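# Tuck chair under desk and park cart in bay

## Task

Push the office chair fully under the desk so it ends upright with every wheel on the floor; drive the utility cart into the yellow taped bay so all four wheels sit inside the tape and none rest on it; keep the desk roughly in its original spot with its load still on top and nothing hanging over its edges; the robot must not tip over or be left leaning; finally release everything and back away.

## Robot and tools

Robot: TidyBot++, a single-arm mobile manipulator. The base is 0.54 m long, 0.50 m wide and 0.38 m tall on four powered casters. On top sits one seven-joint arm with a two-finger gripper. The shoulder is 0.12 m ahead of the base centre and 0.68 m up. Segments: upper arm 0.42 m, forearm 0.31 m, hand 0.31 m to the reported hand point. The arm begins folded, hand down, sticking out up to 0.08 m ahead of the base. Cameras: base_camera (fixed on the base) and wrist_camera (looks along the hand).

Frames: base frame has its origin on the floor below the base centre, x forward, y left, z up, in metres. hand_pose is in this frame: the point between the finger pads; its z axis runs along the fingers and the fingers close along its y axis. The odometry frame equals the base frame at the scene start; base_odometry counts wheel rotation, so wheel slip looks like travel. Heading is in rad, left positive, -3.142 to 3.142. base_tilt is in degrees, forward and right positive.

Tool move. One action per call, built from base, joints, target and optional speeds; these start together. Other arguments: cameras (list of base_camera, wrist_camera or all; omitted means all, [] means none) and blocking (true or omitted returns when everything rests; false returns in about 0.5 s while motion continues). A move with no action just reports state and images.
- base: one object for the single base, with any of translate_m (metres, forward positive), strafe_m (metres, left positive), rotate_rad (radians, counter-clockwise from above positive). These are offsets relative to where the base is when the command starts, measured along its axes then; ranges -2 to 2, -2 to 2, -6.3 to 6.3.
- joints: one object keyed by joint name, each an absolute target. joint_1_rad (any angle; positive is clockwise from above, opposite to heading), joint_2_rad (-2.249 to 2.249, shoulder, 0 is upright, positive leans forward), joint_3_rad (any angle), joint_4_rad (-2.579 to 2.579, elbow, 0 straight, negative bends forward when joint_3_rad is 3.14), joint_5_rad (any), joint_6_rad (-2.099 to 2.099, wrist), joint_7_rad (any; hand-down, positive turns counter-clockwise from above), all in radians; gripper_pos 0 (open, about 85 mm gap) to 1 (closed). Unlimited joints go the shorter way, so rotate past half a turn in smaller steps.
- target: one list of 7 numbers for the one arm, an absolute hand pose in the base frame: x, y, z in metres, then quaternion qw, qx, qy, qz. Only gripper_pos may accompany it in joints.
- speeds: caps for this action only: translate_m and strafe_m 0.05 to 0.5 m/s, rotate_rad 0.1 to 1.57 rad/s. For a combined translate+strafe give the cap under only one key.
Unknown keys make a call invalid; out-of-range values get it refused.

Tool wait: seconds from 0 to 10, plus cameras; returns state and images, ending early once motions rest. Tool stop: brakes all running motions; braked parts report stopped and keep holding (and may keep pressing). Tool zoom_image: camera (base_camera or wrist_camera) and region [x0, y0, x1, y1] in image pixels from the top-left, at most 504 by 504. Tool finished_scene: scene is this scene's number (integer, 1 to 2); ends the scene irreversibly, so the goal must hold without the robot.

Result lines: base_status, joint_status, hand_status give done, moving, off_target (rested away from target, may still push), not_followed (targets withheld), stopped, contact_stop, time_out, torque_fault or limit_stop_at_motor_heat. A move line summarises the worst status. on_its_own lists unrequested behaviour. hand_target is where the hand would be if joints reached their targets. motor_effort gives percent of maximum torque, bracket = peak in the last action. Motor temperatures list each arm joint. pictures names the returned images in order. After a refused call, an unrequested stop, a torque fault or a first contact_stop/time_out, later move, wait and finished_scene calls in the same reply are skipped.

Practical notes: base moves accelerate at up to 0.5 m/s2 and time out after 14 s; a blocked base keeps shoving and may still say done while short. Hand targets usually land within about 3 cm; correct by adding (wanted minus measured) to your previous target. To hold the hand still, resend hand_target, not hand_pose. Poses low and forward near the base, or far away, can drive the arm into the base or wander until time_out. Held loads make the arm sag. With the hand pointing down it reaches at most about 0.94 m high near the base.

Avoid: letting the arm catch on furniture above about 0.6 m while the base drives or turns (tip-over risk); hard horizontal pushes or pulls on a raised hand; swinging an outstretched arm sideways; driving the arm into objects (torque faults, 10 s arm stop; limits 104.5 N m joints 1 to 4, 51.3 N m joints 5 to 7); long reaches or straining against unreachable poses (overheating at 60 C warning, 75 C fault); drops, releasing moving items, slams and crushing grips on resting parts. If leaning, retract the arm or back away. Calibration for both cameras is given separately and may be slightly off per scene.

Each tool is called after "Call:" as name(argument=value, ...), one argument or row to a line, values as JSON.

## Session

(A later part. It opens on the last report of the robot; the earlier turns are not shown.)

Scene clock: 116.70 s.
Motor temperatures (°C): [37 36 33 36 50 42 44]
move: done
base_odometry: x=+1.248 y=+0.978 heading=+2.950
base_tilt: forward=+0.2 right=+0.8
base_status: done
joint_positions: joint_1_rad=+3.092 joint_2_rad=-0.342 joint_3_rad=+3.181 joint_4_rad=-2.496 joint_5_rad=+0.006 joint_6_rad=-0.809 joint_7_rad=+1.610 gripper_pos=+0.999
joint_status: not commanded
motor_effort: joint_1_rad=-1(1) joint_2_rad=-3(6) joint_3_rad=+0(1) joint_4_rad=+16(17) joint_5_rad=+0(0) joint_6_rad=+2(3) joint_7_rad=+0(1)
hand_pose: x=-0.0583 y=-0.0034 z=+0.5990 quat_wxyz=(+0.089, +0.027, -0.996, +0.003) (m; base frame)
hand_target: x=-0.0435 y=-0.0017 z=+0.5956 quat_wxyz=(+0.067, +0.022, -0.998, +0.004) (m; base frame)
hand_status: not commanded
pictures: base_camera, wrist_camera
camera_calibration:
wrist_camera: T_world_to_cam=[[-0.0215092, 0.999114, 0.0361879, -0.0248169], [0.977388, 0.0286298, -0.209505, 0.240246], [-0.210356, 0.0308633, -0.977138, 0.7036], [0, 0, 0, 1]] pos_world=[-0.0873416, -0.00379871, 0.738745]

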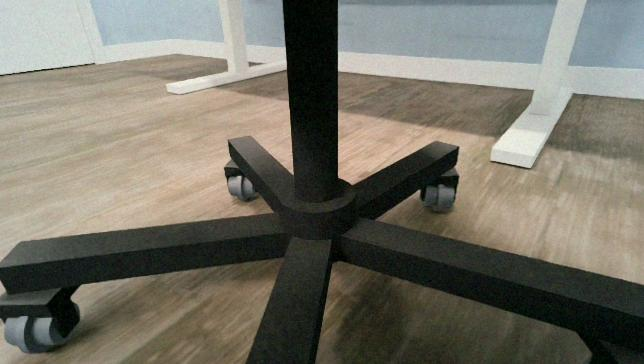

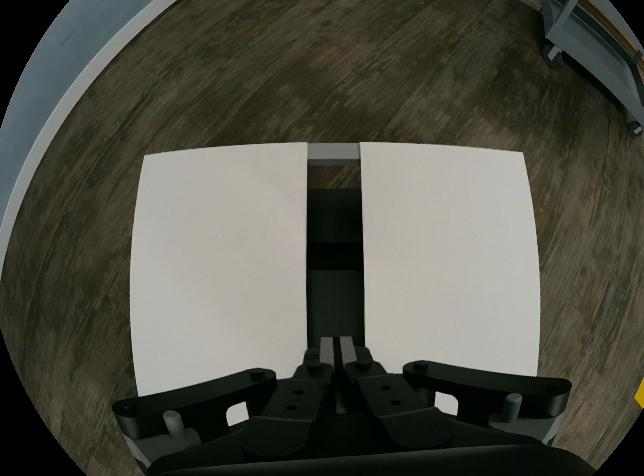

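Call:
move(
  base={"translate_m":-0.1},
  cameras=[],
)

Call:
move(
  base={"rotate_rad":0.2},
  cameras=[],
)

Call:
move(
  base={"strafe_m":-0.14},
)

Call:
move(
  base={"translate_m":0.56},
  speeds={"translate_m":0.2},
)

Scene clock: 129.50 s.
Motor temperatures (°C): [37 36 33 36 50 42 44]
move: done
base_odometry: x=+1.346 y=+0.959 heading=+2.950
base_tilt: forward=+0.2 right=+0.8
base_status: done
joint_positions: joint_1_rad=+3.092 joint_2_rad=-0.342 joint_3_rad=+3.181 joint_4_rad=-2.496 joint_5_rad=+0.006 joint_6_rad=-0.809 joint_7_rad=+1.610 gripper_pos=+0.999
joint_status: not commanded
motor_effort: joint_1_rad=-1(1) joint_2_rad=-3(4) joint_3_rad=+0(1) joint_4_rad=+15(17) joint_5_rad=+0(0) joint_6_rad=+2(3) joint_7_rad=+0(1)
hand_pose: x=-0.0581 y=-0.0034 z=+0.5989 quat_wxyz=(+0.089, +0.027, -0.996, +0.003) (m; base frame)
hand_target: x=-0.0435 y=-0.0017 z=+0.5956 quat_wxyz=(+0.067, +0.022, -0.998, +0.004) (m; base frame)
hand_status: not commanded
pictures: none
No camera images: "cameras" was empty.

Scene clock: 130.50 s.
Motor temperatures (°C): [37 36 33 36 50 42 44]
move: done
base_odometry: x=+1.346 y=+0.960 heading=-3.133
base_tilt: forward=+0.1 right=+0.8
base_status: done
joint_positions: joint_1_rad=+3.092 joint_2_rad=-0.342 joint_3_rad=+3.181 joint_4_rad=-2.496 joint_5_rad=+0.006 joint_6_rad=-0.809 joint_7_rad=+1.610 gripper_pos=+0.999
joint_status: not commanded
motor_effort: joint_1_rad=-1(1) joint_2_rad=-3(3) joint_3_rad=+0(1) joint_4_rad=+15(16) joint_5_rad=+0(0) joint_6_rad=+2(3) joint_7_rad=+0(1)
hand_pose: x=-0.0581 y=-0.0034 z=+0.5989 quat_wxyz=(+0.089, +0.027, -0.996, +0.003) (m; base frame)
hand_target: x=-0.0435 y=-0.0017 z=+0.5956 quat_wxyz=(+0.067, +0.022, -0.998, +0.004) (m; base frame)
hand_status: not commanded
pictures: none
No camera images: "cameras" was empty.

Scene clock: 131.93 s.
Motor temperatures (°C): [37 36 33 36 50 42 44]
move: done
base_odometry: x=+1.345 y=+1.100 heading=-3.131
base_tilt: forward=+0.1 right=+0.8
base_status: done
joint_positions: joint_1_rad=+3.092 joint_2_rad=-0.342 joint_3_rad=+3.181 joint_4_rad=-2.496 joint_5_rad=+0.006 joint_6_rad=-0.809 joint_7_rad=+1.610 gripper_pos=+0.999
joint_status: not commanded
motor_effort: joint_1_rad=-1(1) joint_2_rad=-3(3) joint_3_rad=+0(2) joint_4_rad=+16(16) joint_5_rad=+0(1) joint_6_rad=+2(3) joint_7_rad=+1(1)
hand_pose: x=-0.0581 y=-0.0033 z=+0.5989 quat_wxyz=(+0.089, +0.027, -0.996, +0.003) (m; base frame)
hand_target: x=-0.0435 y=-0.0017 z=+0.5956 quat_wxyz=(+0.067, +0.022, -0.998, +0.004) (m; base frame)
hand_status: not commanded
pictures: base_camera, wrist_camera
camera_calibration:
wrist_camera: T_world_to_cam=[[-0.021486, 0.999114, 0.0361916, -0.0248242], [0.977566, 0.0285818, -0.208682, 0.239546], [-0.209532, 0.030896, -0.977314, 0.703711], [0, 0, 0, 1]] pos_world=[-0.0872556, -0.00378633, 0.738634]

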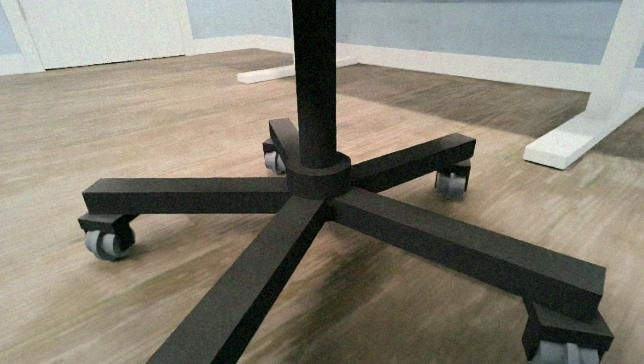

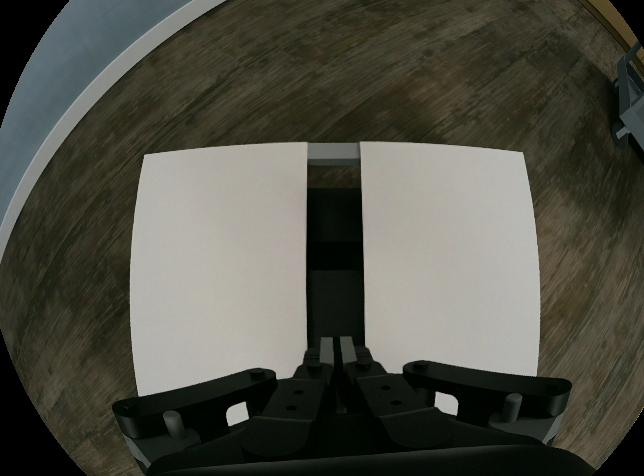

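Scene clock: 135.50 s.
Motor temperatures (°C): [37 36 33 36 50 42 44]
move: done
base_odometry: x=+0.785 y=+1.094 heading=-3.132
base_tilt: forward=+0.2 right=+0.8
base_status: done
joint_positions: joint_1_rad=+3.093 joint_2_rad=-0.342 joint_3_rad=+3.181 joint_4_rad=-2.496 joint_5_rad=+0.006 joint_6_rad=-0.810 joint_7_rad=+1.610 gripper_pos=+0.999
joint_status: not commanded
motor_effort: joint_1_rad=-1(1) joint_2_rad=-3(5) joint_3_rad=+0(1) joint_4_rad=+16(17) joint_5_rad=+0(0) joint_6_rad=+3(4) joint_7_rad=-1(1)
hand_pose: x=-0.0577 y=-0.0033 z=+0.5988 quat_wxyz=(+0.089, +0.026, -0.996, +0.003) (m; base frame)
hand_target: x=-0.0435 y=-0.0017 z=+0.5956 quat_wxyz=(+0.067, +0.022, -0.998, +0.004) (m; base frame)
hand_status: not commanded
pictures: base_camera, wrist_camera
camera_calibration:
wrist_camera: T_world_to_cam=[[-0.021055, 0.999124, 0.0361649, -0.0248565], [0.977726, 0.0281327, -0.20799, 0.238707], [-0.208826, 0.0309801, -0.977462, 0.703857], [0, 0, 0, 1]] pos_world=[-0.0869303, -0.00368629, 0.738542]

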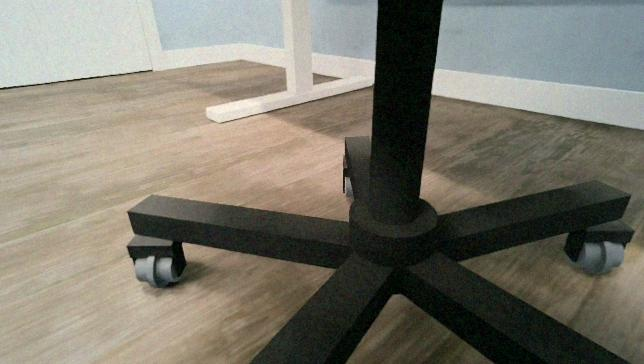

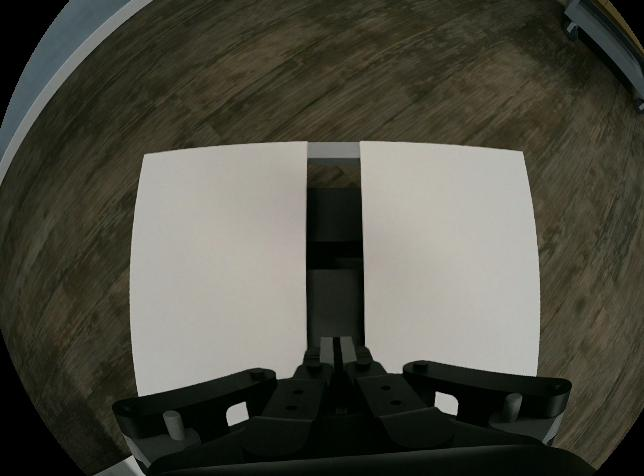

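Call:
move(
  base={"translate_m":-0.25},
  cameras=[],
)

Call:
move(
  base={"rotate_rad":-0.88},
  cameras=[],
)

Call:
move(
  base={"translate_m":-0.25,"strafe_m":0.58},
  cameras=[],
)

Call:
move(
  joints={"joint_1_rad":0,"joint_4_rad":-2.3,"joint_6_rad":-0.25},
)

Scene clock: 145.60 s.
Motor temperatures (°C): [36 36 33 36 50 42 44]
move: done
base_odometry: x=+1.035 y=+1.097 heading=-3.132
base_tilt: forward=+0.1 right=+0.8
base_status: done
joint_positions: joint_1_rad=+3.093 joint_2_rad=-0.341 joint_3_rad=+3.181 joint_4_rad=-2.496 joint_5_rad=+0.006 joint_6_rad=-0.810 joint_7_rad=+1.610 gripper_pos=+0.999
joint_status: not commanded
motor_effort: joint_1_rad=-1(1) joint_2_rad=-3(5) joint_3_rad=+0(2) joint_4_rad=+16(17) joint_5_rad=+0(1) joint_6_rad=+2(4) joint_7_rad=+0(1)
hand_pose: x=-0.0575 y=-0.0032 z=+0.5987 quat_wxyz=(+0.088, +0.026, -0.996, +0.003) (m; base frame)
hand_target: x=-0.0435 y=-0.0017 z=+0.5956 quat_wxyz=(+0.067, +0.022, -0.998, +0.004) (m; base frame)
hand_status: not commanded
pictures: none
No camera images: "cameras" was empty.

Scene clock: 147.37 s.
Motor temperatures (°C): [36 36 33 36 50 42 44]
move: done
base_odometry: x=+1.035 y=+1.097 heading=+2.272
base_tilt: forward=+0.1 right=+0.8
base_status: done
joint_positions: joint_1_rad=+3.093 joint_2_rad=-0.341 joint_3_rad=+3.181 joint_4_rad=-2.496 joint_5_rad=+0.006 joint_6_rad=-0.810 joint_7_rad=+1.610 gripper_pos=+0.999
joint_status: not commanded
motor_effort: joint_1_rad=-1(1) joint_2_rad=-3(3) joint_3_rad=+0(1) joint_4_rad=+16(16) joint_5_rad=+0(0) joint_6_rad=+2(3) joint_7_rad=+0(1)
hand_pose: x=-0.0575 y=-0.0032 z=+0.5987 quat_wxyz=(+0.088, +0.026, -0.996, +0.003) (m; base frame)
hand_target: x=-0.0435 y=-0.0017 z=+0.5956 quat_wxyz=(+0.067, +0.022, -0.998, +0.004) (m; base frame)
hand_status: not commanded
pictures: none
No camera images: "cameras" was empty.

Scene clock: 149.87 s.
Motor temperatures (°C): [36 36 33 36 50 42 44]
move: done
base_odometry: x=+0.752 y=+0.532 heading=+2.271
base_tilt: forward=+0.1 right=+0.8
base_status: done
joint_positions: joint_1_rad=+3.093 joint_2_rad=-0.341 joint_3_rad=+3.181 joint_4_rad=-2.496 joint_5_rad=+0.006 joint_6_rad=-0.810 joint_7_rad=+1.610 gripper_pos=+0.999
joint_status: not commanded
motor_effort: joint_1_rad=-1(1) joint_2_rad=-3(3) joint_3_rad=+0(1) joint_4_rad=+15(16) joint_5_rad=+0(1) joint_6_rad=+2(3) joint_7_rad=+0(1)
hand_pose: x=-0.0575 y=-0.0032 z=+0.5987 quat_wxyz=(+0.088, +0.026, -0.996, +0.003) (m; base frame)
hand_target: x=-0.0435 y=-0.0017 z=+0.5956 quat_wxyz=(+0.067, +0.022, -0.998, +0.004) (m; base frame)
hand_status: not commanded
pictures: none
No camera images: "cameras" was empty.

Scene clock: 154.00 s.
Motor temperatures (°C): [36 36 33 36 50 42 44]
move: done
base_odometry: x=+0.752 y=+0.532 heading=+2.271
base_tilt: forward=+0.1 right=+0.8
base_status: not commanded
joint_positions: joint_1_rad=+0.013 joint_2_rad=-0.345 joint_3_rad=+3.195 joint_4_rad=-2.321 joint_5_rad=+0.007 joint_6_rad=-0.287 joint_7_rad=+1.610 gripper_pos=+0.999
joint_status: all done
motor_effort: joint_1_rad=+0(7) joint_2_rad=-7(8) joint_3_rad=+0(6) joint_4_rad=+20(30) joint_5_rad=+0(3) joint_6_rad=+8(19) joint_7_rad=+0(1)
hand_pose: x=+0.5052 y=-0.0251 z=+0.7556 quat_wxyz=(+0.016, +0.905, -0.012, +0.425) (m; base frame)
hand_target: x=+0.5193 y=-0.0160 z=+0.7744 quat_wxyz=(+0.013, +0.893, -0.001, +0.450) (m; base frame)
hand_status: not commanded
pictures: base_camera, wrist_camera
camera_calibration:
wrist_camera: T_world_to_cam=[[-0.0845671, -0.996067, 0.0264352, -0.00749765], [-0.612079, 0.0309948, -0.790189, 0.964791], [0.786262, -0.0830044, -0.612293, 0.193831], [0, 0, 0, 1]] pos_world=[0.437493, -0.0212829, 0.881247]

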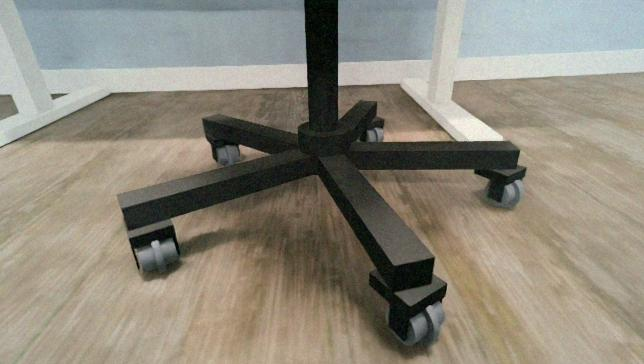

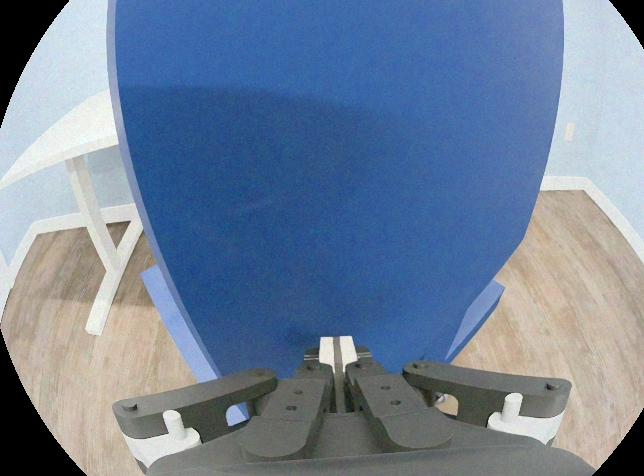

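Call:
move(
  joints={"joint_4_rad":-2.5,"joint_6_rad":-0.85},
  cameras=[],
)

Call:
move(
  joints={"joint_1_rad":3.1},
  cameras=[],
)

Call:
move(
  base={"translate_m":0.6},
  speeds={"translate_m":0.2},
)

Scene clock: 159.97 s.
Motor temperatures (°C): [36 36 33 36 50 42 44]
move: done
base_odometry: x=+0.752 y=+0.532 heading=+2.271
base_tilt: forward=+0.1 right=+0.8
base_status: not commanded
joint_positions: joint_1_rad=+0.013 joint_2_rad=-0.345 joint_3_rad=+3.195 joint_4_rad=-2.496 joint_5_rad=+0.007 joint_6_rad=-0.799 joint_7_rad=+1.610 gripper_pos=+0.999
joint_status: all done
motor_effort: joint_1_rad=-1(1) joint_2_rad=-3(7) joint_3_rad=+0(1) joint_4_rad=+16(21) joint_5_rad=+0(0) joint_6_rad=+2(8) joint_7_rad=+0(1)
hand_pose: x=+0.2995 y=-0.0102 z=+0.6002 quat_wxyz=(-0.001, +0.995, -0.011, +0.096) (m; base frame)
hand_target: x=+0.2814 y=-0.0051 z=+0.5956 quat_wxyz=(-0.002, +0.998, +0.001, +0.067) (m; base frame)
hand_status: not commanded
pictures: none
No camera images: "cameras" was empty.

Scene clock: 163.87 s.
Motor temperatures (°C): [36 36 33 36 50 42 44]
move: done
base_odometry: x=+0.752 y=+0.532 heading=+2.271
base_tilt: forward=+0.2 right=+0.8
base_status: not commanded
joint_positions: joint_1_rad=+3.087 joint_2_rad=-0.345 joint_3_rad=+3.195 joint_4_rad=-2.496 joint_5_rad=+0.007 joint_6_rad=-0.800 joint_7_rad=+1.610 gripper_pos=+0.999
joint_status: all done
motor_effort: joint_1_rad=-1(2) joint_2_rad=-3(3) joint_3_rad=+0(1) joint_4_rad=+16(16) joint_5_rad=+0(0) joint_6_rad=+2(3) joint_7_rad=+0(1)
hand_pose: x=-0.0613 y=-0.0020 z=+0.6001 quat_wxyz=(+0.095, +0.023, -0.995, +0.005) (m; base frame)
hand_target: x=-0.0435 y=-0.0017 z=+0.5956 quat_wxyz=(+0.067, +0.022, -0.998, +0.004) (m; base frame)
hand_status: not commanded
pictures: none
No camera images: "cameras" was empty.

Scene clock: 167.57 s.
Motor temperatures (°C): [36 36 33 36 50 42 44]
move: done
base_odometry: x=+0.366 y=+0.990 heading=+2.271
base_tilt: forward=+0.1 right=+0.8
base_status: done
joint_positions: joint_1_rad=+3.097 joint_2_rad=-0.340 joint_3_rad=+3.192 joint_4_rad=-2.496 joint_5_rad=+0.007 joint_6_rad=-0.808 joint_7_rad=+1.610 gripper_pos=+0.999
joint_status: not commanded
motor_effort: joint_1_rad=+0(10) joint_2_rad=-3(12) joint_3_rad=+0(3) joint_4_rad=+16(17) joint_5_rad=+0(2) joint_6_rad=+2(4) joint_7_rad=+0(2)
hand_pose: x=-0.0581 y=-0.0008 z=+0.5985 quat_wxyz=(+0.088, +0.020, -0.996, +0.004) (m; base frame)
hand_target: x=-0.0435 y=-0.0017 z=+0.5956 quat_wxyz=(+0.067, +0.022, -0.998, +0.004) (m; base frame)
hand_status: not commanded
pictures: base_camera, wrist_camera
camera_calibration:
wrist_camera: T_world_to_cam=[[-0.00757219, 0.999405, 0.0336362, -0.0250165], [0.978141, 0.0143929, -0.207446, 0.238684], [-0.207807, 0.0313302, -0.977668, 0.703533], [0, 0, 0, 1]] pos_world=[-0.087457, -0.000475573, 0.738177]

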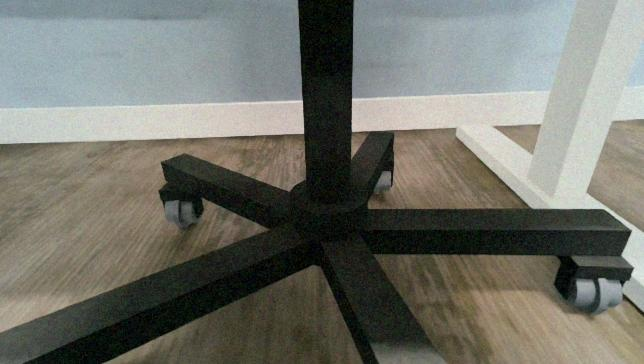

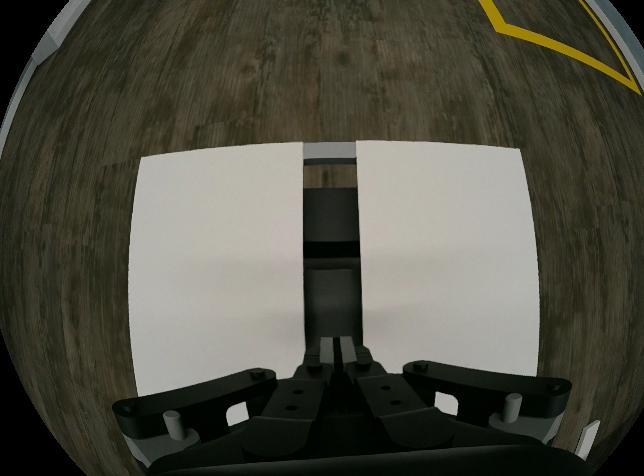

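Call:
move(
  base={"translate_m":-0.6},
  cameras=[],
)

Call:
move(
  joints={"joint_1_rad":0.0},
  cameras=[],
)

Call:
move(
  joints={"joint_4_rad":-2.3,"joint_6_rad":-0.2},
)

Scene clock: 173.03 s.
Motor temperatures (°C): [36 36 33 36 50 42 44]
move: done
base_odometry: x=+0.752 y=+0.532 heading=+2.271
base_tilt: forward=+0.1 right=+0.8
base_status: done
joint_positions: joint_1_rad=+3.097 joint_2_rad=-0.340 joint_3_rad=+3.192 joint_4_rad=-2.499 joint_5_rad=+0.007 joint_6_rad=-0.813 joint_7_rad=+1.610 gripper_pos=+0.999
joint_status: not commanded
motor_effort: joint_1_rad=+0(1) joint_2_rad=-3(6) joint_3_rad=+0(1) joint_4_rad=+16(17) joint_5_rad=+0(0) joint_6_rad=+2(4) joint_7_rad=+0(1)
hand_pose: x=-0.0554 y=-0.0008 z=+0.5975 quat_wxyz=(+0.085, +0.020, -0.996, +0.004) (m; base frame)
hand_target: x=-0.0435 y=-0.0017 z=+0.5956 quat_wxyz=(+0.067, +0.022, -0.998, +0.004) (m; base frame)
hand_status: not commanded
pictures: none
No camera images: "cameras" was empty.

Scene clock: 176.93 s.
Motor temperatures (°C): [36 36 33 36 50 42 44]
move: done
base_odometry: x=+0.752 y=+0.532 heading=+2.271
base_tilt: forward=+0.1 right=+0.8
base_status: not commanded
joint_positions: joint_1_rad=+0.013 joint_2_rad=-0.340 joint_3_rad=+3.192 joint_4_rad=-2.499 joint_5_rad=+0.007 joint_6_rad=-0.813 joint_7_rad=+1.610 gripper_pos=+0.999
joint_status: all done
motor_effort: joint_1_rad=-1(2) joint_2_rad=-3(3) joint_3_rad=+0(1) joint_4_rad=+16(16) joint_5_rad=+0(0) joint_6_rad=+3(3) joint_7_rad=+0(1)
hand_pose: x=+0.2932 y=-0.0093 z=+0.5975 quat_wxyz=(-0.001, +0.996, -0.009, +0.085) (m; base frame)
hand_target: x=+0.2814 y=-0.0051 z=+0.5956 quat_wxyz=(-0.002, +0.998, +0.001, +0.067) (m; base frame)
hand_status: not commanded
pictures: none
No camera images: "cameras" was empty.

Scene clock: 178.50 s.
Motor temperatures (°C): [36 36 33 36 50 42 44]
move: done
base_odometry: x=+0.752 y=+0.532 heading=+2.271
base_tilt: forward=+0.1 right=+0.8
base_status: not commanded
joint_positions: joint_1_rad=+0.013 joint_2_rad=-0.340 joint_3_rad=+3.192 joint_4_rad=-2.320 joint_5_rad=+0.007 joint_6_rad=-0.257 joint_7_rad=+1.610 gripper_pos=+0.999
joint_status: all done
motor_effort: joint_1_rad=+0(1) joint_2_rad=-7(8) joint_3_rad=+0(1) joint_4_rad=+21(21) joint_5_rad=+0(0) joint_6_rad=+8(9) joint_7_rad=+0(1)
hand_pose: x=+0.5115 y=-0.0242 z=+0.7609 quat_wxyz=(+0.016, +0.900, -0.011, +0.436) (m; base frame)
hand_target: x=+0.5283 y=-0.0164 z=+0.7871 quat_wxyz=(+0.014, +0.882, -0.001, +0.472) (m; base frame)
hand_status: not commanded
pictures: base_camera, wrist_camera
camera_calibration:
wrist_camera: T_world_to_cam=[[-0.0824612, -0.996227, 0.0270663, -0.0077421], [-0.592708, 0.0271908, -0.804958, 0.974016], [0.801185, -0.0824202, -0.592714, 0.169608], [0, 0, 0, 1]] pos_world=[0.440781, -0.020218, 0.884781]

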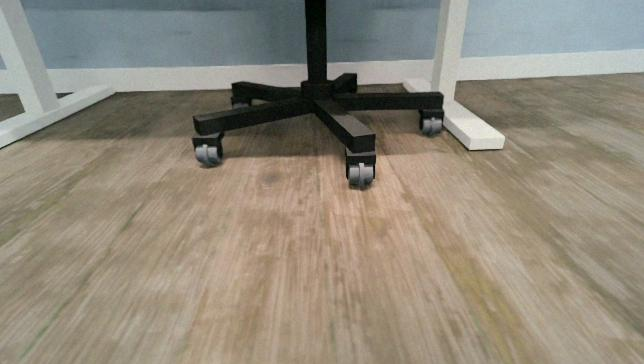

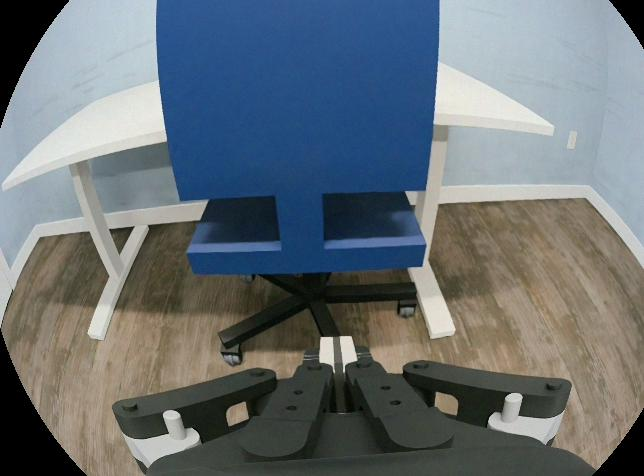

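Call:
move(
  joints={"joint_4_rad":-2.5,"joint_6_rad":-0.85},
  cameras=[],
)

Call:
move(
  joints={"joint_1_rad":3.1},
  cameras=[],
)

Call:
move(
  base={"translate_m":0.7},
  speeds={"translate_m":0.2},
)

Call:
move(
  base={"translate_m":-0.7},
  cameras=[],
)

Call:
move(
  joints={"joint_1_rad":0.7},
  cameras=[],
)

Call:
move(
  base={"rotate_rad":0.6,"strafe_m":-0.5},
  joints={"joint_1_rad":0.0,"joint_4_rad":-2.3,"joint_6_rad":-0.2},
)

Scene clock: 192.27 s.
Motor temperatures (°C): [36 36 33 36 50 42 44]
move: done
base_odometry: x=+0.752 y=+0.532 heading=+2.271
base_tilt: forward=+0.1 right=+0.8
base_status: not commanded
joint_positions: joint_1_rad=+0.013 joint_2_rad=-0.340 joint_3_rad=+3.192 joint_4_rad=-2.495 joint_5_rad=+0.007 joint_6_rad=-0.799 joint_7_rad=+1.610 gripper_pos=+0.999
joint_status: all done
motor_effort: joint_1_rad=-1(1) joint_2_rad=-3(8) joint_3_rad=+0(1) joint_4_rad=+15(20) joint_5_rad=+0(0) joint_6_rad=+2(8) joint_7_rad=+0(1)
hand_pose: x=+0.2992 y=-0.0096 z=+0.5993 quat_wxyz=(-0.001, +0.996, -0.009, +0.094) (m; base frame)
hand_target: x=+0.2814 y=-0.0051 z=+0.5956 quat_wxyz=(-0.002, +0.998, +0.001, +0.067) (m; base frame)
hand_status: not commanded
pictures: none
No camera images: "cameras" was empty.

Scene clock: 196.17 s.
Motor temperatures (°C): [36 36 33 36 50 42 44]
move: done
base_odometry: x=+0.752 y=+0.532 heading=+2.271
base_tilt: forward=+0.1 right=+0.8
base_status: not commanded
joint_positions: joint_1_rad=+3.087 joint_2_rad=-0.340 joint_3_rad=+3.192 joint_4_rad=-2.495 joint_5_rad=+0.007 joint_6_rad=-0.800 joint_7_rad=+1.610 gripper_pos=+0.999
joint_status: all done
motor_effort: joint_1_rad=-1(2) joint_2_rad=-3(3) joint_3_rad=+0(1) joint_4_rad=+16(16) joint_5_rad=+0(0) joint_6_rad=+2(3) joint_7_rad=+0(1)
hand_pose: x=-0.0610 y=-0.0025 z=+0.5992 quat_wxyz=(+0.093, +0.024, -0.995, +0.004) (m; base frame)
hand_target: x=-0.0435 y=-0.0017 z=+0.5956 quat_wxyz=(+0.067, +0.022, -0.998, +0.004) (m; base frame)
hand_status: not commanded
pictures: none
No camera images: "cameras" was empty.

Scene clock: 203.30 s.
Motor temperatures (°C): [36 36 33 36 50 42 44]
move: time_out
base_odometry: x=+0.303 y=+1.065 heading=+2.271
base_tilt: forward=+0.1 right=+0.8
base_status: translate_m time_out (by the wheels' count: +0.697 of +0.700)
joint_positions: joint_1_rad=+3.087 joint_2_rad=-0.308 joint_3_rad=+3.189 joint_4_rad=-2.501 joint_5_rad=+0.006 joint_6_rad=-0.812 joint_7_rad=+1.610 gripper_pos=+0.999
joint_status: not commanded
motor_effort: joint_1_rad=+1(5) joint_2_rad=-12(20) joint_3_rad=+1(3) joint_4_rad=+15(18) joint_5_rad=+0(0) joint_6_rad=+2(4) joint_7_rad=+0(1)
hand_pose: x=-0.0520 y=-0.0029 z=+0.5913 quat_wxyz=(+0.068, +0.026, -0.997, +0.004) (m; base frame)
hand_target: x=-0.0435 y=-0.0017 z=+0.5956 quat_wxyz=(+0.067, +0.022, -0.998, +0.004) (m; base frame)
hand_status: not commanded
pictures: base_camera, wrist_camera
camera_calibration:
wrist_camera: T_world_to_cam=[[-0.0211631, 0.999155, 0.0352197, -0.0243068], [0.985438, 0.0267913, -0.167911, 0.208259], [-0.168712, 0.0311534, -0.985173, 0.704352], [0, 0, 0, 1]] pos_world=[-0.086908, -0.00323618, 0.729733]

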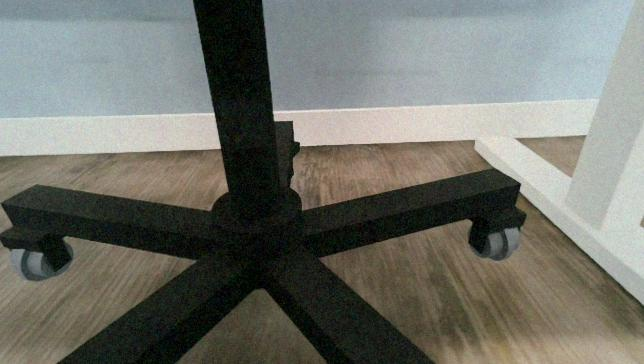

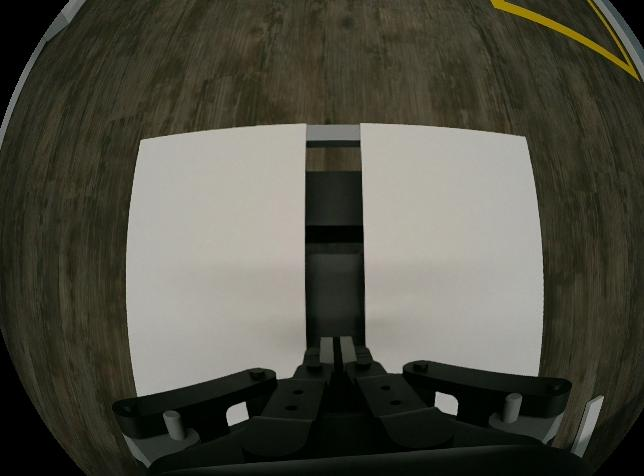

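not run: a stop that you did not command came earlier in this reply.

not run: a stop that you did not command came earlier in this reply.

not run: a stop that you did not command came earlier in this reply.

Call:
move(
  base={"translate_m":-0.7},
  cameras=[],
)

Call:
move(
  joints={"joint_1_rad":0.0},
  cameras=[],
)

Call:
move(
  joints={"joint_4_rad":-2.3,"joint_6_rad":-0.2},
)

Call:
move(
  base={"rotate_rad":-2.3},
)

Scene clock: 208.90 s.
Motor temperatures (°C): [36 36 33 36 50 42 44]
move: done
base_odometry: x=+0.754 y=+0.529 heading=+2.272
base_tilt: forward=+0.1 right=+0.8
base_status: done
joint_positions: joint_1_rad=+3.089 joint_2_rad=-0.340 joint_3_rad=+3.189 joint_4_rad=-2.502 joint_5_rad=+0.006 joint_6_rad=-0.814 joint_7_rad=+1.610 gripper_pos=+0.999
joint_status: not commanded
motor_effort: joint_1_rad=-1(1) joint_2_rad=-3(10) joint_3_rad=-1(1) joint_4_rad=+16(17) joint_5_rad=+0(0) joint_6_rad=+2(3) joint_7_rad=+0(1)
hand_pose: x=-0.0537 y=-0.0026 z=+0.5965 quat_wxyz=(+0.083, +0.025, -0.996, +0.004) (m; base frame)
hand_target: x=-0.0435 y=-0.0017 z=+0.5956 quat_wxyz=(+0.067, +0.022, -0.998, +0.004) (m; base frame)
hand_status: not commanded
pictures: none
No camera images: "cameras" was empty.

Scene clock: 212.80 s.
Motor temperatures (°C): [36 36 33 36 50 42 44]
move: done
base_odometry: x=+0.754 y=+0.529 heading=+2.272
base_tilt: forward=+0.1 right=+0.8
base_status: not commanded
joint_positions: joint_1_rad=+0.013 joint_2_rad=-0.340 joint_3_rad=+3.189 joint_4_rad=-2.502 joint_5_rad=+0.006 joint_6_rad=-0.814 joint_7_rad=+1.610 gripper_pos=+0.999
joint_status: all done
motor_effort: joint_1_rad=-1(2) joint_2_rad=-3(3) joint_3_rad=+0(1) joint_4_rad=+15(16) joint_5_rad=+0(0) joint_6_rad=+2(3) joint_7_rad=+0(1)
hand_pose: x=+0.2915 y=-0.0087 z=+0.5965 quat_wxyz=(-0.001, +0.997, -0.008, +0.083) (m; base frame)
hand_target: x=+0.2814 y=-0.0051 z=+0.5956 quat_wxyz=(-0.002, +0.998, +0.001, +0.067) (m; base frame)
hand_status: not commanded
pictures: none
No camera images: "cameras" was empty.

Scene clock: 214.40 s.
Motor temperatures (°C): [36 36 33 36 50 42 44]
move: done
base_odometry: x=+0.754 y=+0.529 heading=+2.272
base_tilt: forward=+0.1 right=+0.8
base_status: not commanded
joint_positions: joint_1_rad=+0.013 joint_2_rad=-0.340 joint_3_rad=+3.189 joint_4_rad=-2.320 joint_5_rad=+0.006 joint_6_rad=-0.257 joint_7_rad=+1.610 gripper_pos=+0.999
joint_status: all done
motor_effort: joint_1_rad=+0(1) joint_2_rad=-8(8) joint_3_rad=+0(1) joint_4_rad=+20(21) joint_5_rad=+0(0) joint_6_rad=+8(8) joint_7_rad=-1(1)
hand_pose: x=+0.5116 y=-0.0229 z=+0.7609 quat_wxyz=(+0.016, +0.900, -0.009, +0.436) (m; base frame)
hand_target: x=+0.5283 y=-0.0164 z=+0.7871 quat_wxyz=(+0.014, +0.882, -0.001, +0.472) (m; base frame)
hand_status: not commanded
pictures: base_camera, wrist_camera
camera_calibration:
wrist_camera: T_world_to_cam=[[-0.0798426, -0.996426, 0.0275663, -0.00822664], [-0.592598, 0.0252109, -0.805104, 0.97404], [0.801532, -0.0806173, -0.592493, 0.169434], [0, 0, 0, 1]] pos_world=[0.44075, -0.0190943, 0.884818]

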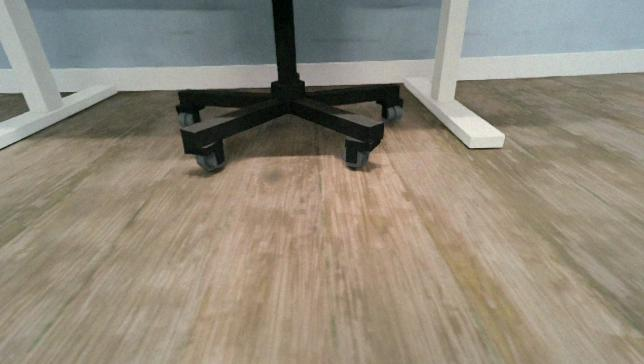

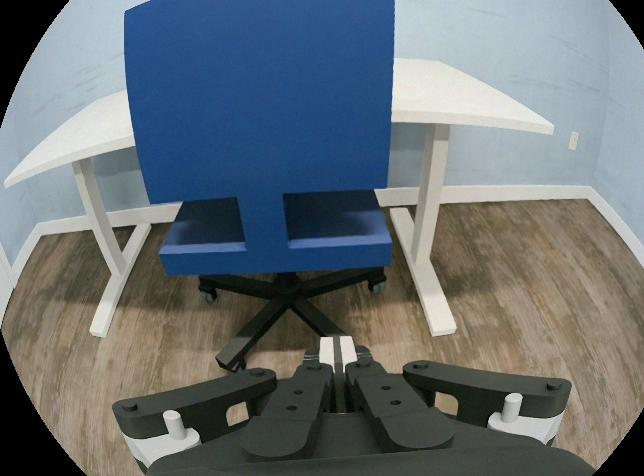

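Scene clock: 217.20 s.
Motor temperatures (°C): [36 36 33 36 50 42 44]
move: done
base_odometry: x=+0.754 y=+0.529 heading=-0.028
base_tilt: forward=+0.2 right=+0.8
base_status: done
joint_positions: joint_1_rad=+0.008 joint_2_rad=-0.340 joint_3_rad=+3.189 joint_4_rad=-2.320 joint_5_rad=+0.006 joint_6_rad=-0.251 joint_7_rad=+1.610 gripper_pos=+0.999
joint_status: not commanded
motor_effort: joint_1_rad=-1(2) joint_2_rad=-7(8) joint_3_rad=+0(1) joint_4_rad=+20(21) joint_5_rad=+0(1) joint_6_rad=+8(9) joint_7_rad=+0(1)
hand_pose: x=+0.5128 y=-0.0210 z=+0.7624 quat_wxyz=(+0.015, +0.898, -0.007, +0.439) (m; base frame)
hand_target: x=+0.5283 y=-0.0164 z=+0.7871 quat_wxyz=(+0.014, +0.882, -0.001, +0.472) (m; base frame)
hand_status: not commanded
pictures: base_camera, wrist_camera
camera_calibration:
wrist_camera: T_world_to_cam=[[-0.0750236, -0.996805, 0.0274193, -0.00862735], [-0.588006, 0.0220147, -0.808557, 0.976085], [0.805369, -0.0767836, -0.587779, 0.163971], [0, 0, 0, 1]] pos_world=[0.44124, -0.0174977, 0.885835]

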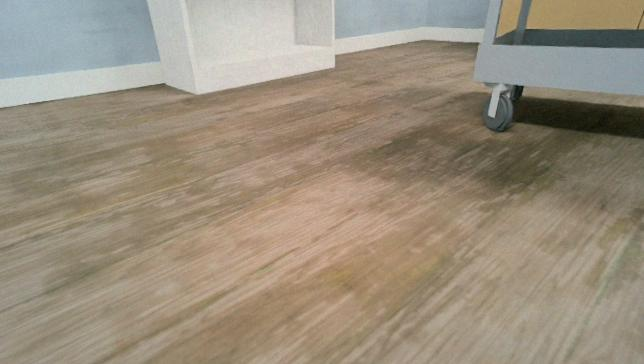

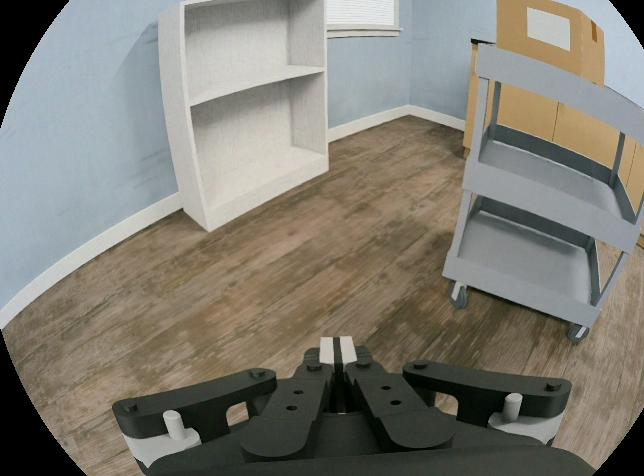

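Call:
move(
  base={"translate_m":1.37},
  joints={"joint_4_rad":-2.5,"joint_6_rad":-0.85},
  cameras=[],
)

Call:
move(
  base={"rotate_rad":-2.61},
  joints={"joint_1_rad":3.1},
  cameras=[],
)

Call:
move(
  base={"translate_m":-0.24,"strafe_m":0.55},
)

Scene clock: 231.23 s.
Motor temperatures (°C): [36 36 33 36 50 42 44]
move: done
base_odometry: x=+2.124 y=+0.491 heading=-0.029
base_tilt: forward=+0.2 right=+0.8
base_status: done
joint_positions: joint_1_rad=+0.008 joint_2_rad=-0.341 joint_3_rad=+3.189 joint_4_rad=-2.500 joint_5_rad=+0.006 joint_6_rad=-0.802 joint_7_rad=+1.610 gripper_pos=+0.999
joint_status: all done
motor_effort: joint_1_rad=-1(1) joint_2_rad=-3(8) joint_3_rad=+0(1) joint_4_rad=+16(21) joint_5_rad=+0(0) joint_6_rad=+3(8) joint_7_rad=+0(1)
hand_pose: x=+0.2963 y=-0.0080 z=+0.5979 quat_wxyz=(-0.001, +0.996, -0.005, +0.090) (m; base frame)
hand_target: x=+0.2814 y=-0.0051 z=+0.5956 quat_wxyz=(-0.002, +0.998, +0.001, +0.067) (m; base frame)
hand_status: not commanded
pictures: none
No camera images: "cameras" was empty.

Scene clock: 235.13 s.
Motor temperatures (°C): [36 36 33 36 50 42 44]
move: done
base_odometry: x=+2.124 y=+0.491 heading=-2.639
base_tilt: forward=+0.2 right=+0.8
base_status: done
joint_positions: joint_1_rad=+3.087 joint_2_rad=-0.341 joint_3_rad=+3.189 joint_4_rad=-2.500 joint_5_rad=+0.006 joint_6_rad=-0.802 joint_7_rad=+1.610 gripper_pos=+0.999
joint_status: all done
motor_effort: joint_1_rad=-1(2) joint_2_rad=-3(3) joint_3_rad=+0(1) joint_4_rad=+16(16) joint_5_rad=+0(1) joint_6_rad=+3(3) joint_7_rad=+0(2)
hand_pose: x=-0.0584 y=-0.0031 z=+0.5979 quat_wxyz=(+0.090, +0.026, -0.996, +0.004) (m; base frame)
hand_target: x=-0.0435 y=-0.0017 z=+0.5956 quat_wxyz=(+0.067, +0.022, -0.998, +0.004) (m; base frame)
hand_status: not commanded
pictures: none
No camera images: "cameras" was empty.

Scene clock: 237.47 s.
Motor temperatures (°C): [36 36 33 36 50 42 44]
move: done
base_odometry: x=+2.599 y=+0.124 heading=-2.639
base_tilt: forward=+0.1 right=+0.8
base_status: done
joint_positions: joint_1_rad=+3.088 joint_2_rad=-0.341 joint_3_rad=+3.189 joint_4_rad=-2.500 joint_5_rad=+0.006 joint_6_rad=-0.803 joint_7_rad=+1.610 gripper_pos=+0.999
joint_status: not commanded
motor_effort: joint_1_rad=-1(1) joint_2_rad=-3(4) joint_3_rad=+0(1) joint_4_rad=+15(16) joint_5_rad=+0(1) joint_6_rad=+3(3) joint_7_rad=-1(1)
hand_pose: x=-0.0581 y=-0.0029 z=+0.5979 quat_wxyz=(+0.090, +0.025, -0.996, +0.004) (m; base frame)
hand_target: x=-0.0435 y=-0.0017 z=+0.5956 quat_wxyz=(+0.067, +0.022, -0.998, +0.004) (m; base frame)
hand_status: not commanded
pictures: base_camera, wrist_camera
camera_calibration:
wrist_camera: T_world_to_cam=[[-0.0184909, 0.999245, 0.0341754, -0.0238918], [0.977405, 0.0252642, -0.20986, 0.240008], [-0.210565, 0.0295227, -0.977134, 0.7025], [0, 0, 0, 1]] pos_world=[-0.0871052, -0.00292955, 0.737621]

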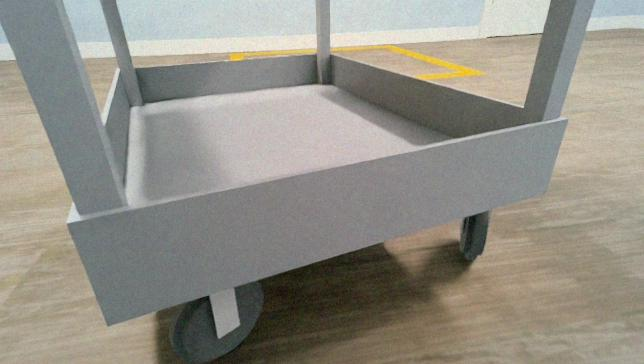

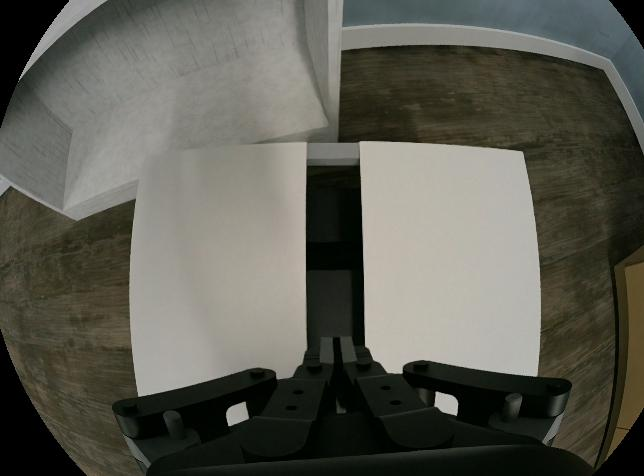

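Call:
move(
  base={"translate_m":-0.15},
  joints={"joint_1_rad":0},
  cameras=[],
)

Call:
move(
  joints={"joint_2_rad":-0.7,"joint_4_rad":-2.3,"joint_6_rad":-0.3},
)

Scene clock: 252.93 s.
Motor temperatures (°C): [36 36 33 36 50 41 44]
move: time_out
base_odometry: x=+2.719 y=+0.190 heading=-2.636
base_tilt: forward=+0.1 right=+0.8
base_status: translate_m time_out (by the wheels' count: -0.136 of -0.150)
joint_positions: joint_1_rad=+0.013 joint_2_rad=-0.338 joint_3_rad=+3.189 joint_4_rad=-2.498 joint_5_rad=+0.006 joint_6_rad=-0.810 joint_7_rad=+1.610 gripper_pos=+0.999
joint_status: all done
motor_effort: joint_1_rad=-1(2) joint_2_rad=-3(14) joint_3_rad=+0(3) joint_4_rad=+16(17) joint_5_rad=+0(2) joint_6_rad=+3(4) joint_7_rad=+0(1)
hand_pose: x=+0.2942 y=-0.0089 z=+0.5974 quat_wxyz=(-0.001, +0.996, -0.008, +0.086) (m; base frame)
hand_target: x=+0.2814 y=-0.0051 z=+0.5956 quat_wxyz=(-0.002, +0.998, +0.001, +0.067) (m; base frame)
hand_status: not commanded
pictures: none
No camera images: "cameras" was empty.

not run: a stop that you did not command came earlier in this reply.

Call:
move(
  base={"translate_m":0.05},
  joints={"joint_2_rad":-0.7,"joint_4_rad":-2.3,"joint_6_rad":-0.5},
)

Scene clock: 256.60 s.
Motor temperatures (°C): [36 36 33 36 50 41 44]
move: done
base_odometry: x=+2.675 y=+0.166 heading=-2.636
base_tilt: forward=+0.2 right=+0.8
base_status: done
joint_positions: joint_1_rad=+0.012 joint_2_rad=-0.686 joint_3_rad=+3.189 joint_4_rad=-2.332 joint_5_rad=+0.006 joint_6_rad=-0.560 joint_7_rad=+1.610 gripper_pos=+0.999
joint_status: all done
motor_effort: joint_1_rad=-1(1) joint_2_rad=+2(5) joint_3_rad=+0(1) joint_4_rad=+22(22) joint_5_rad=+0(0) joint_6_rad=+9(9) joint_7_rad=-1(1)
hand_pose: x=+0.4164 y=-0.0178 z=+0.7991 quat_wxyz=(+0.009, +0.893, -0.010, +0.451) (m; base frame)
hand_target: x=+0.4310 y=-0.0135 z=+0.8374 quat_wxyz=(+0.008, +0.867, -0.002, +0.497) (m; base frame)
hand_status: not commanded
pictures: base_camera, wrist_camera
camera_calibration:
wrist_camera: T_world_to_cam=[[-0.0745574, -0.997128, 0.0133127, -0.00254327], [-0.567148, 0.0314187, -0.823017, 0.952099], [0.820235, -0.0689122, -0.567861, 0.241503], [0, 0, 0, 1]] pos_world=[0.341702, -0.0158072, 0.920767]

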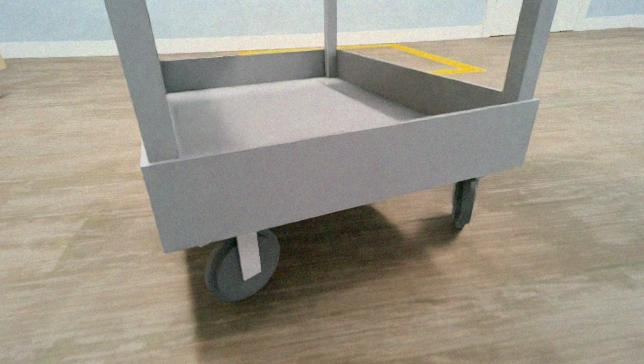

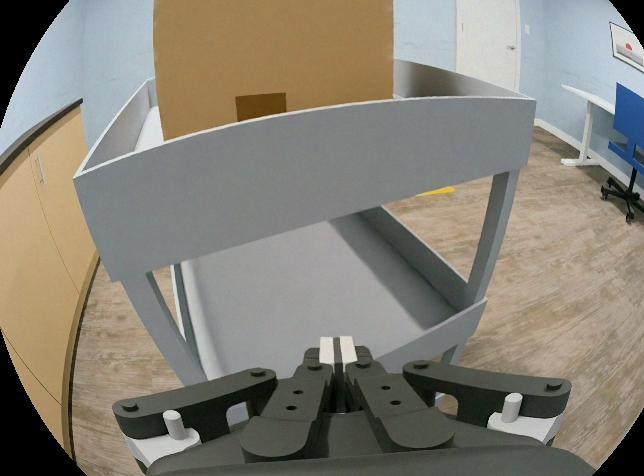

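Call:
move(
  joints={"joint_2_rad":-0.35,"joint_4_rad":-2.5,"joint_6_rad":-0.85},
  cameras=[],
)

Call:
move(
  joints={"joint_1_rad":3.1},
  base={"rotate_rad":-0.08},
  cameras=[],
)

Call:
move(
  base={"translate_m":0.7},
  speeds={"translate_m":0.15},
  cameras=["base_camera"],
)

Scene clock: 269.83 s.
Motor temperatures (°C): [36 36 33 36 50 41 44]
move: done
base_odometry: x=+2.675 y=+0.166 heading=-2.636
base_tilt: forward=+0.2 right=+0.8
base_status: not commanded
joint_positions: joint_1_rad=+0.012 joint_2_rad=-0.366 joint_3_rad=+3.189 joint_4_rad=-2.484 joint_5_rad=+0.006 joint_6_rad=-0.799 joint_7_rad=+1.610 gripper_pos=+0.999
joint_status: all done
motor_effort: joint_1_rad=-1(1) joint_2_rad=-3(4) joint_3_rad=+0(1) joint_4_rad=+16(22) joint_5_rad=+0(0) joint_6_rad=+3(9) joint_7_rad=+0(1)
hand_pose: x=+0.3066 y=-0.0094 z=+0.6079 quat_wxyz=(+0.000, +0.994, -0.008, +0.112) (m; base frame)
hand_target: x=+0.2821 y=-0.0051 z=+0.5969 quat_wxyz=(-0.002, +0.997, +0.001, +0.071) (m; base frame)
hand_status: not commanded
pictures: none
No camera images: "cameras" was empty.

Scene clock: 273.73 s.
Motor temperatures (°C): [36 36 33 36 50 41 44]
move: done
base_odometry: x=+2.675 y=+0.166 heading=-2.716
base_tilt: forward=+0.1 right=+0.8
base_status: done
joint_positions: joint_1_rad=+3.087 joint_2_rad=-0.366 joint_3_rad=+3.189 joint_4_rad=-2.484 joint_5_rad=+0.006 joint_6_rad=-0.800 joint_7_rad=+1.610 gripper_pos=+0.999
joint_status: all done
motor_effort: joint_1_rad=-1(2) joint_2_rad=-2(3) joint_3_rad=+0(1) joint_4_rad=+16(17) joint_5_rad=+0(1) joint_6_rad=+2(4) joint_7_rad=+0(1)
hand_pose: x=-0.0683 y=-0.0032 z=+0.6078 quat_wxyz=(+0.111, +0.026, -0.993, +0.004) (m; base frame)
hand_target: x=-0.0442 y=-0.0017 z=+0.5969 quat_wxyz=(+0.071, +0.022, -0.997, +0.004) (m; base frame)
hand_status: not commanded
pictures: none
No camera images: "cameras" was empty.

Scene clock: 279.73 s.
Motor temperatures (°C): [36 36 33 36 50 41 44]
move: done
base_odometry: x=+2.038 y=-0.123 heading=-2.714
base_tilt: forward=+0.0 right=+0.7
base_status: done
joint_positions: joint_1_rad=+3.089 joint_2_rad=-0.356 joint_3_rad=+3.189 joint_4_rad=-2.489 joint_5_rad=+0.006 joint_6_rad=-0.808 joint_7_rad=+1.610 gripper_pos=+0.999
joint_status: not commanded
motor_effort: joint_1_rad=-1(1) joint_2_rad=-2(6) joint_3_rad=+0(1) joint_4_rad=+16(18) joint_5_rad=+0(1) joint_6_rad=+3(4) joint_7_rad=+0(1)
hand_pose: x=-0.0630 y=-0.0027 z=+0.6038 quat_wxyz=(+0.101, +0.025, -0.995, +0.004) (m; base frame)
hand_target: x=-0.0442 y=-0.0017 z=+0.5969 quat_wxyz=(+0.071, +0.022, -0.997, +0.004) (m; base frame)
hand_status: not commanded
pictures: base_camera

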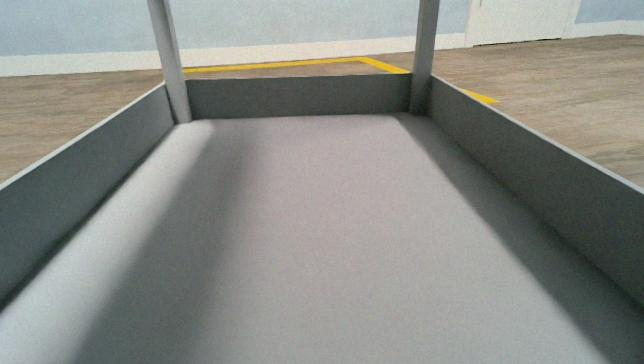

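Call:
move(
  base={"translate_m":0.75},
  speeds={"translate_m":0.2},
  cameras=["base_camera"],
)

Scene clock: 294.40 s.
Motor temperatures (°C): [36 36 33 36 50 41 44]
move: done
base_odometry: x=+1.356 y=-0.433 heading=-2.712
base_tilt: forward=+0.1 right=+0.7
base_status: done
joint_positions: joint_1_rad=+3.089 joint_2_rad=-0.356 joint_3_rad=+3.189 joint_4_rad=-2.489 joint_5_rad=+0.006 joint_6_rad=-0.808 joint_7_rad=+1.610 gripper_pos=+0.999
joint_status: not commanded
motor_effort: joint_1_rad=-1(1) joint_2_rad=-3(4) joint_3_rad=+0(1) joint_4_rad=+15(17) joint_5_rad=+0(0) joint_6_rad=+3(3) joint_7_rad=-1(1)
hand_pose: x=-0.0630 y=-0.0027 z=+0.6038 quat_wxyz=(+0.101, +0.025, -0.995, +0.004) (m; base frame)
hand_target: x=-0.0442 y=-0.0017 z=+0.5969 quat_wxyz=(+0.071, +0.022, -0.997, +0.004) (m; base frame)
hand_status: not commanded
pictures: base_camera

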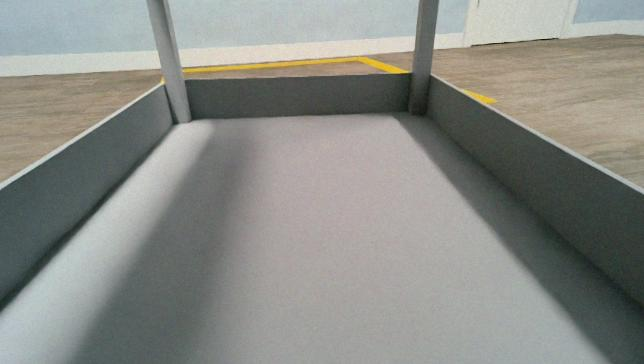

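Call:
move(
  base={"translate_m":-0.35},
  cameras=["base_camera"],
)

Call:
zoom_image(
  camera="base_camera",
  region=[100, 60, 600, 364],
)

Scene clock: 299.30 s.
Motor temperatures (°C): [36 36 33 36 50 41 44]
move: done
base_odometry: x=+1.674 y=-0.288 heading=-2.713
base_tilt: forward=+0.1 right=+0.8
base_status: done
joint_positions: joint_1_rad=+3.089 joint_2_rad=-0.352 joint_3_rad=+3.189 joint_4_rad=-2.490 joint_5_rad=+0.006 joint_6_rad=-0.808 joint_7_rad=+1.610 gripper_pos=+0.999
joint_status: not commanded
motor_effort: joint_1_rad=-1(1) joint_2_rad=-3(5) joint_3_rad=+0(1) joint_4_rad=+16(18) joint_5_rad=+0(0) joint_6_rad=+3(4) joint_7_rad=+0(1)
hand_pose: x=-0.0620 y=-0.0027 z=+0.6027 quat_wxyz=(+0.098, +0.025, -0.995, +0.004) (m; base frame)
hand_target: x=-0.0442 y=-0.0017 z=+0.5969 quat_wxyz=(+0.071, +0.022, -0.997, +0.004) (m; base frame)
hand_status: not commanded
pictures: base_camera

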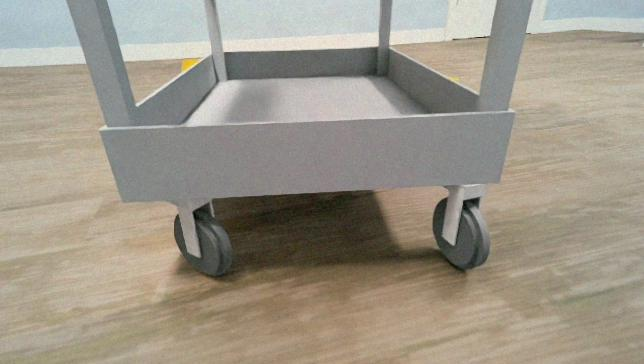

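Scaled by 1.008.

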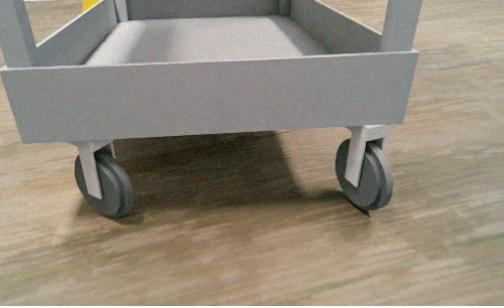

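Call:
move(
  base={"translate_m":0.6},
  speeds={"translate_m":0.3},
  cameras=["base_camera"],
)

Call:
move(
  cameras=["base_camera"],
)

Scene clock: 309.57 s.
Motor temperatures (°C): [36 36 33 36 50 41 44]
move: done
base_odometry: x=+1.129 y=-0.537 heading=-2.711
base_tilt: forward=+0.1 right=+0.7
base_status: done
joint_positions: joint_1_rad=+3.090 joint_2_rad=-0.352 joint_3_rad=+3.189 joint_4_rad=-2.495 joint_5_rad=+0.006 joint_6_rad=-0.813 joint_7_rad=+1.610 gripper_pos=+0.999
joint_status: not commanded
motor_effort: joint_1_rad=+0(1) joint_2_rad=-3(5) joint_3_rad=+0(3) joint_4_rad=+16(18) joint_5_rad=+0(1) joint_6_rad=+3(4) joint_7_rad=+0(1)
hand_pose: x=-0.0583 y=-0.0025 z=+0.6008 quat_wxyz=(+0.093, +0.024, -0.995, +0.004) (m; base frame)
hand_target: x=-0.0442 y=-0.0017 z=+0.5969 quat_wxyz=(+0.071, +0.022, -0.997, +0.004) (m; base frame)
hand_status: not commanded
pictures: base_camera

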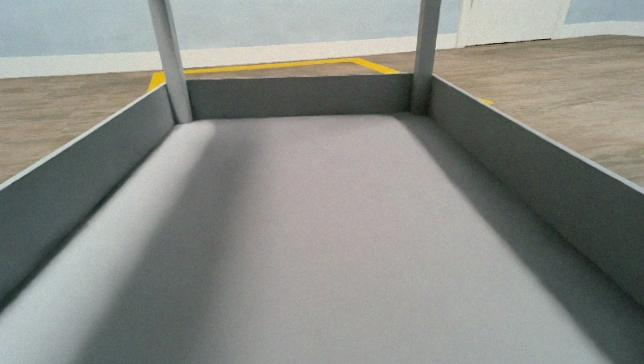

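Scene clock: 309.57 s.
Motor temperatures (°C): [36 36 33 36 50 41 44]
base_odometry: x=+1.129 y=-0.537 heading=-2.711
base_tilt: forward=+0.1 right=+0.7
base_status: done
joint_positions: joint_1_rad=+3.090 joint_2_rad=-0.352 joint_3_rad=+3.189 joint_4_rad=-2.495 joint_5_rad=+0.006 joint_6_rad=-0.813 joint_7_rad=+1.610 gripper_pos=+0.999
joint_status: not commanded
motor_effort: joint_1_rad=+0(1) joint_2_rad=-3(5) joint_3_rad=+0(3) joint_4_rad=+16(18) joint_5_rad=+0(1) joint_6_rad=+3(4) joint_7_rad=+0(1)
hand_pose: x=-0.0583 y=-0.0025 z=+0.6008 quat_wxyz=(+0.093, +0.024, -0.995, +0.004) (m; base frame)
hand_target: x=-0.0442 y=-0.0017 z=+0.5969 quat_wxyz=(+0.071, +0.022, -0.997, +0.004) (m; base frame)
hand_status: not commanded
pictures: base_camera

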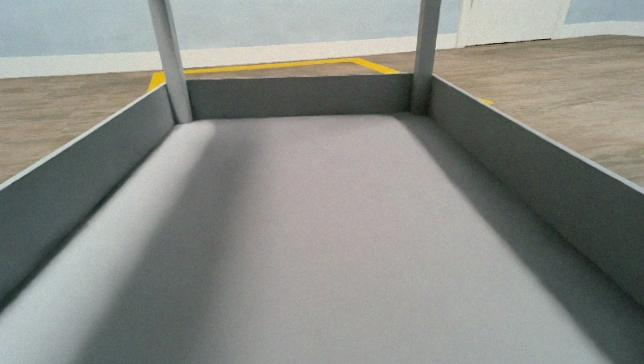

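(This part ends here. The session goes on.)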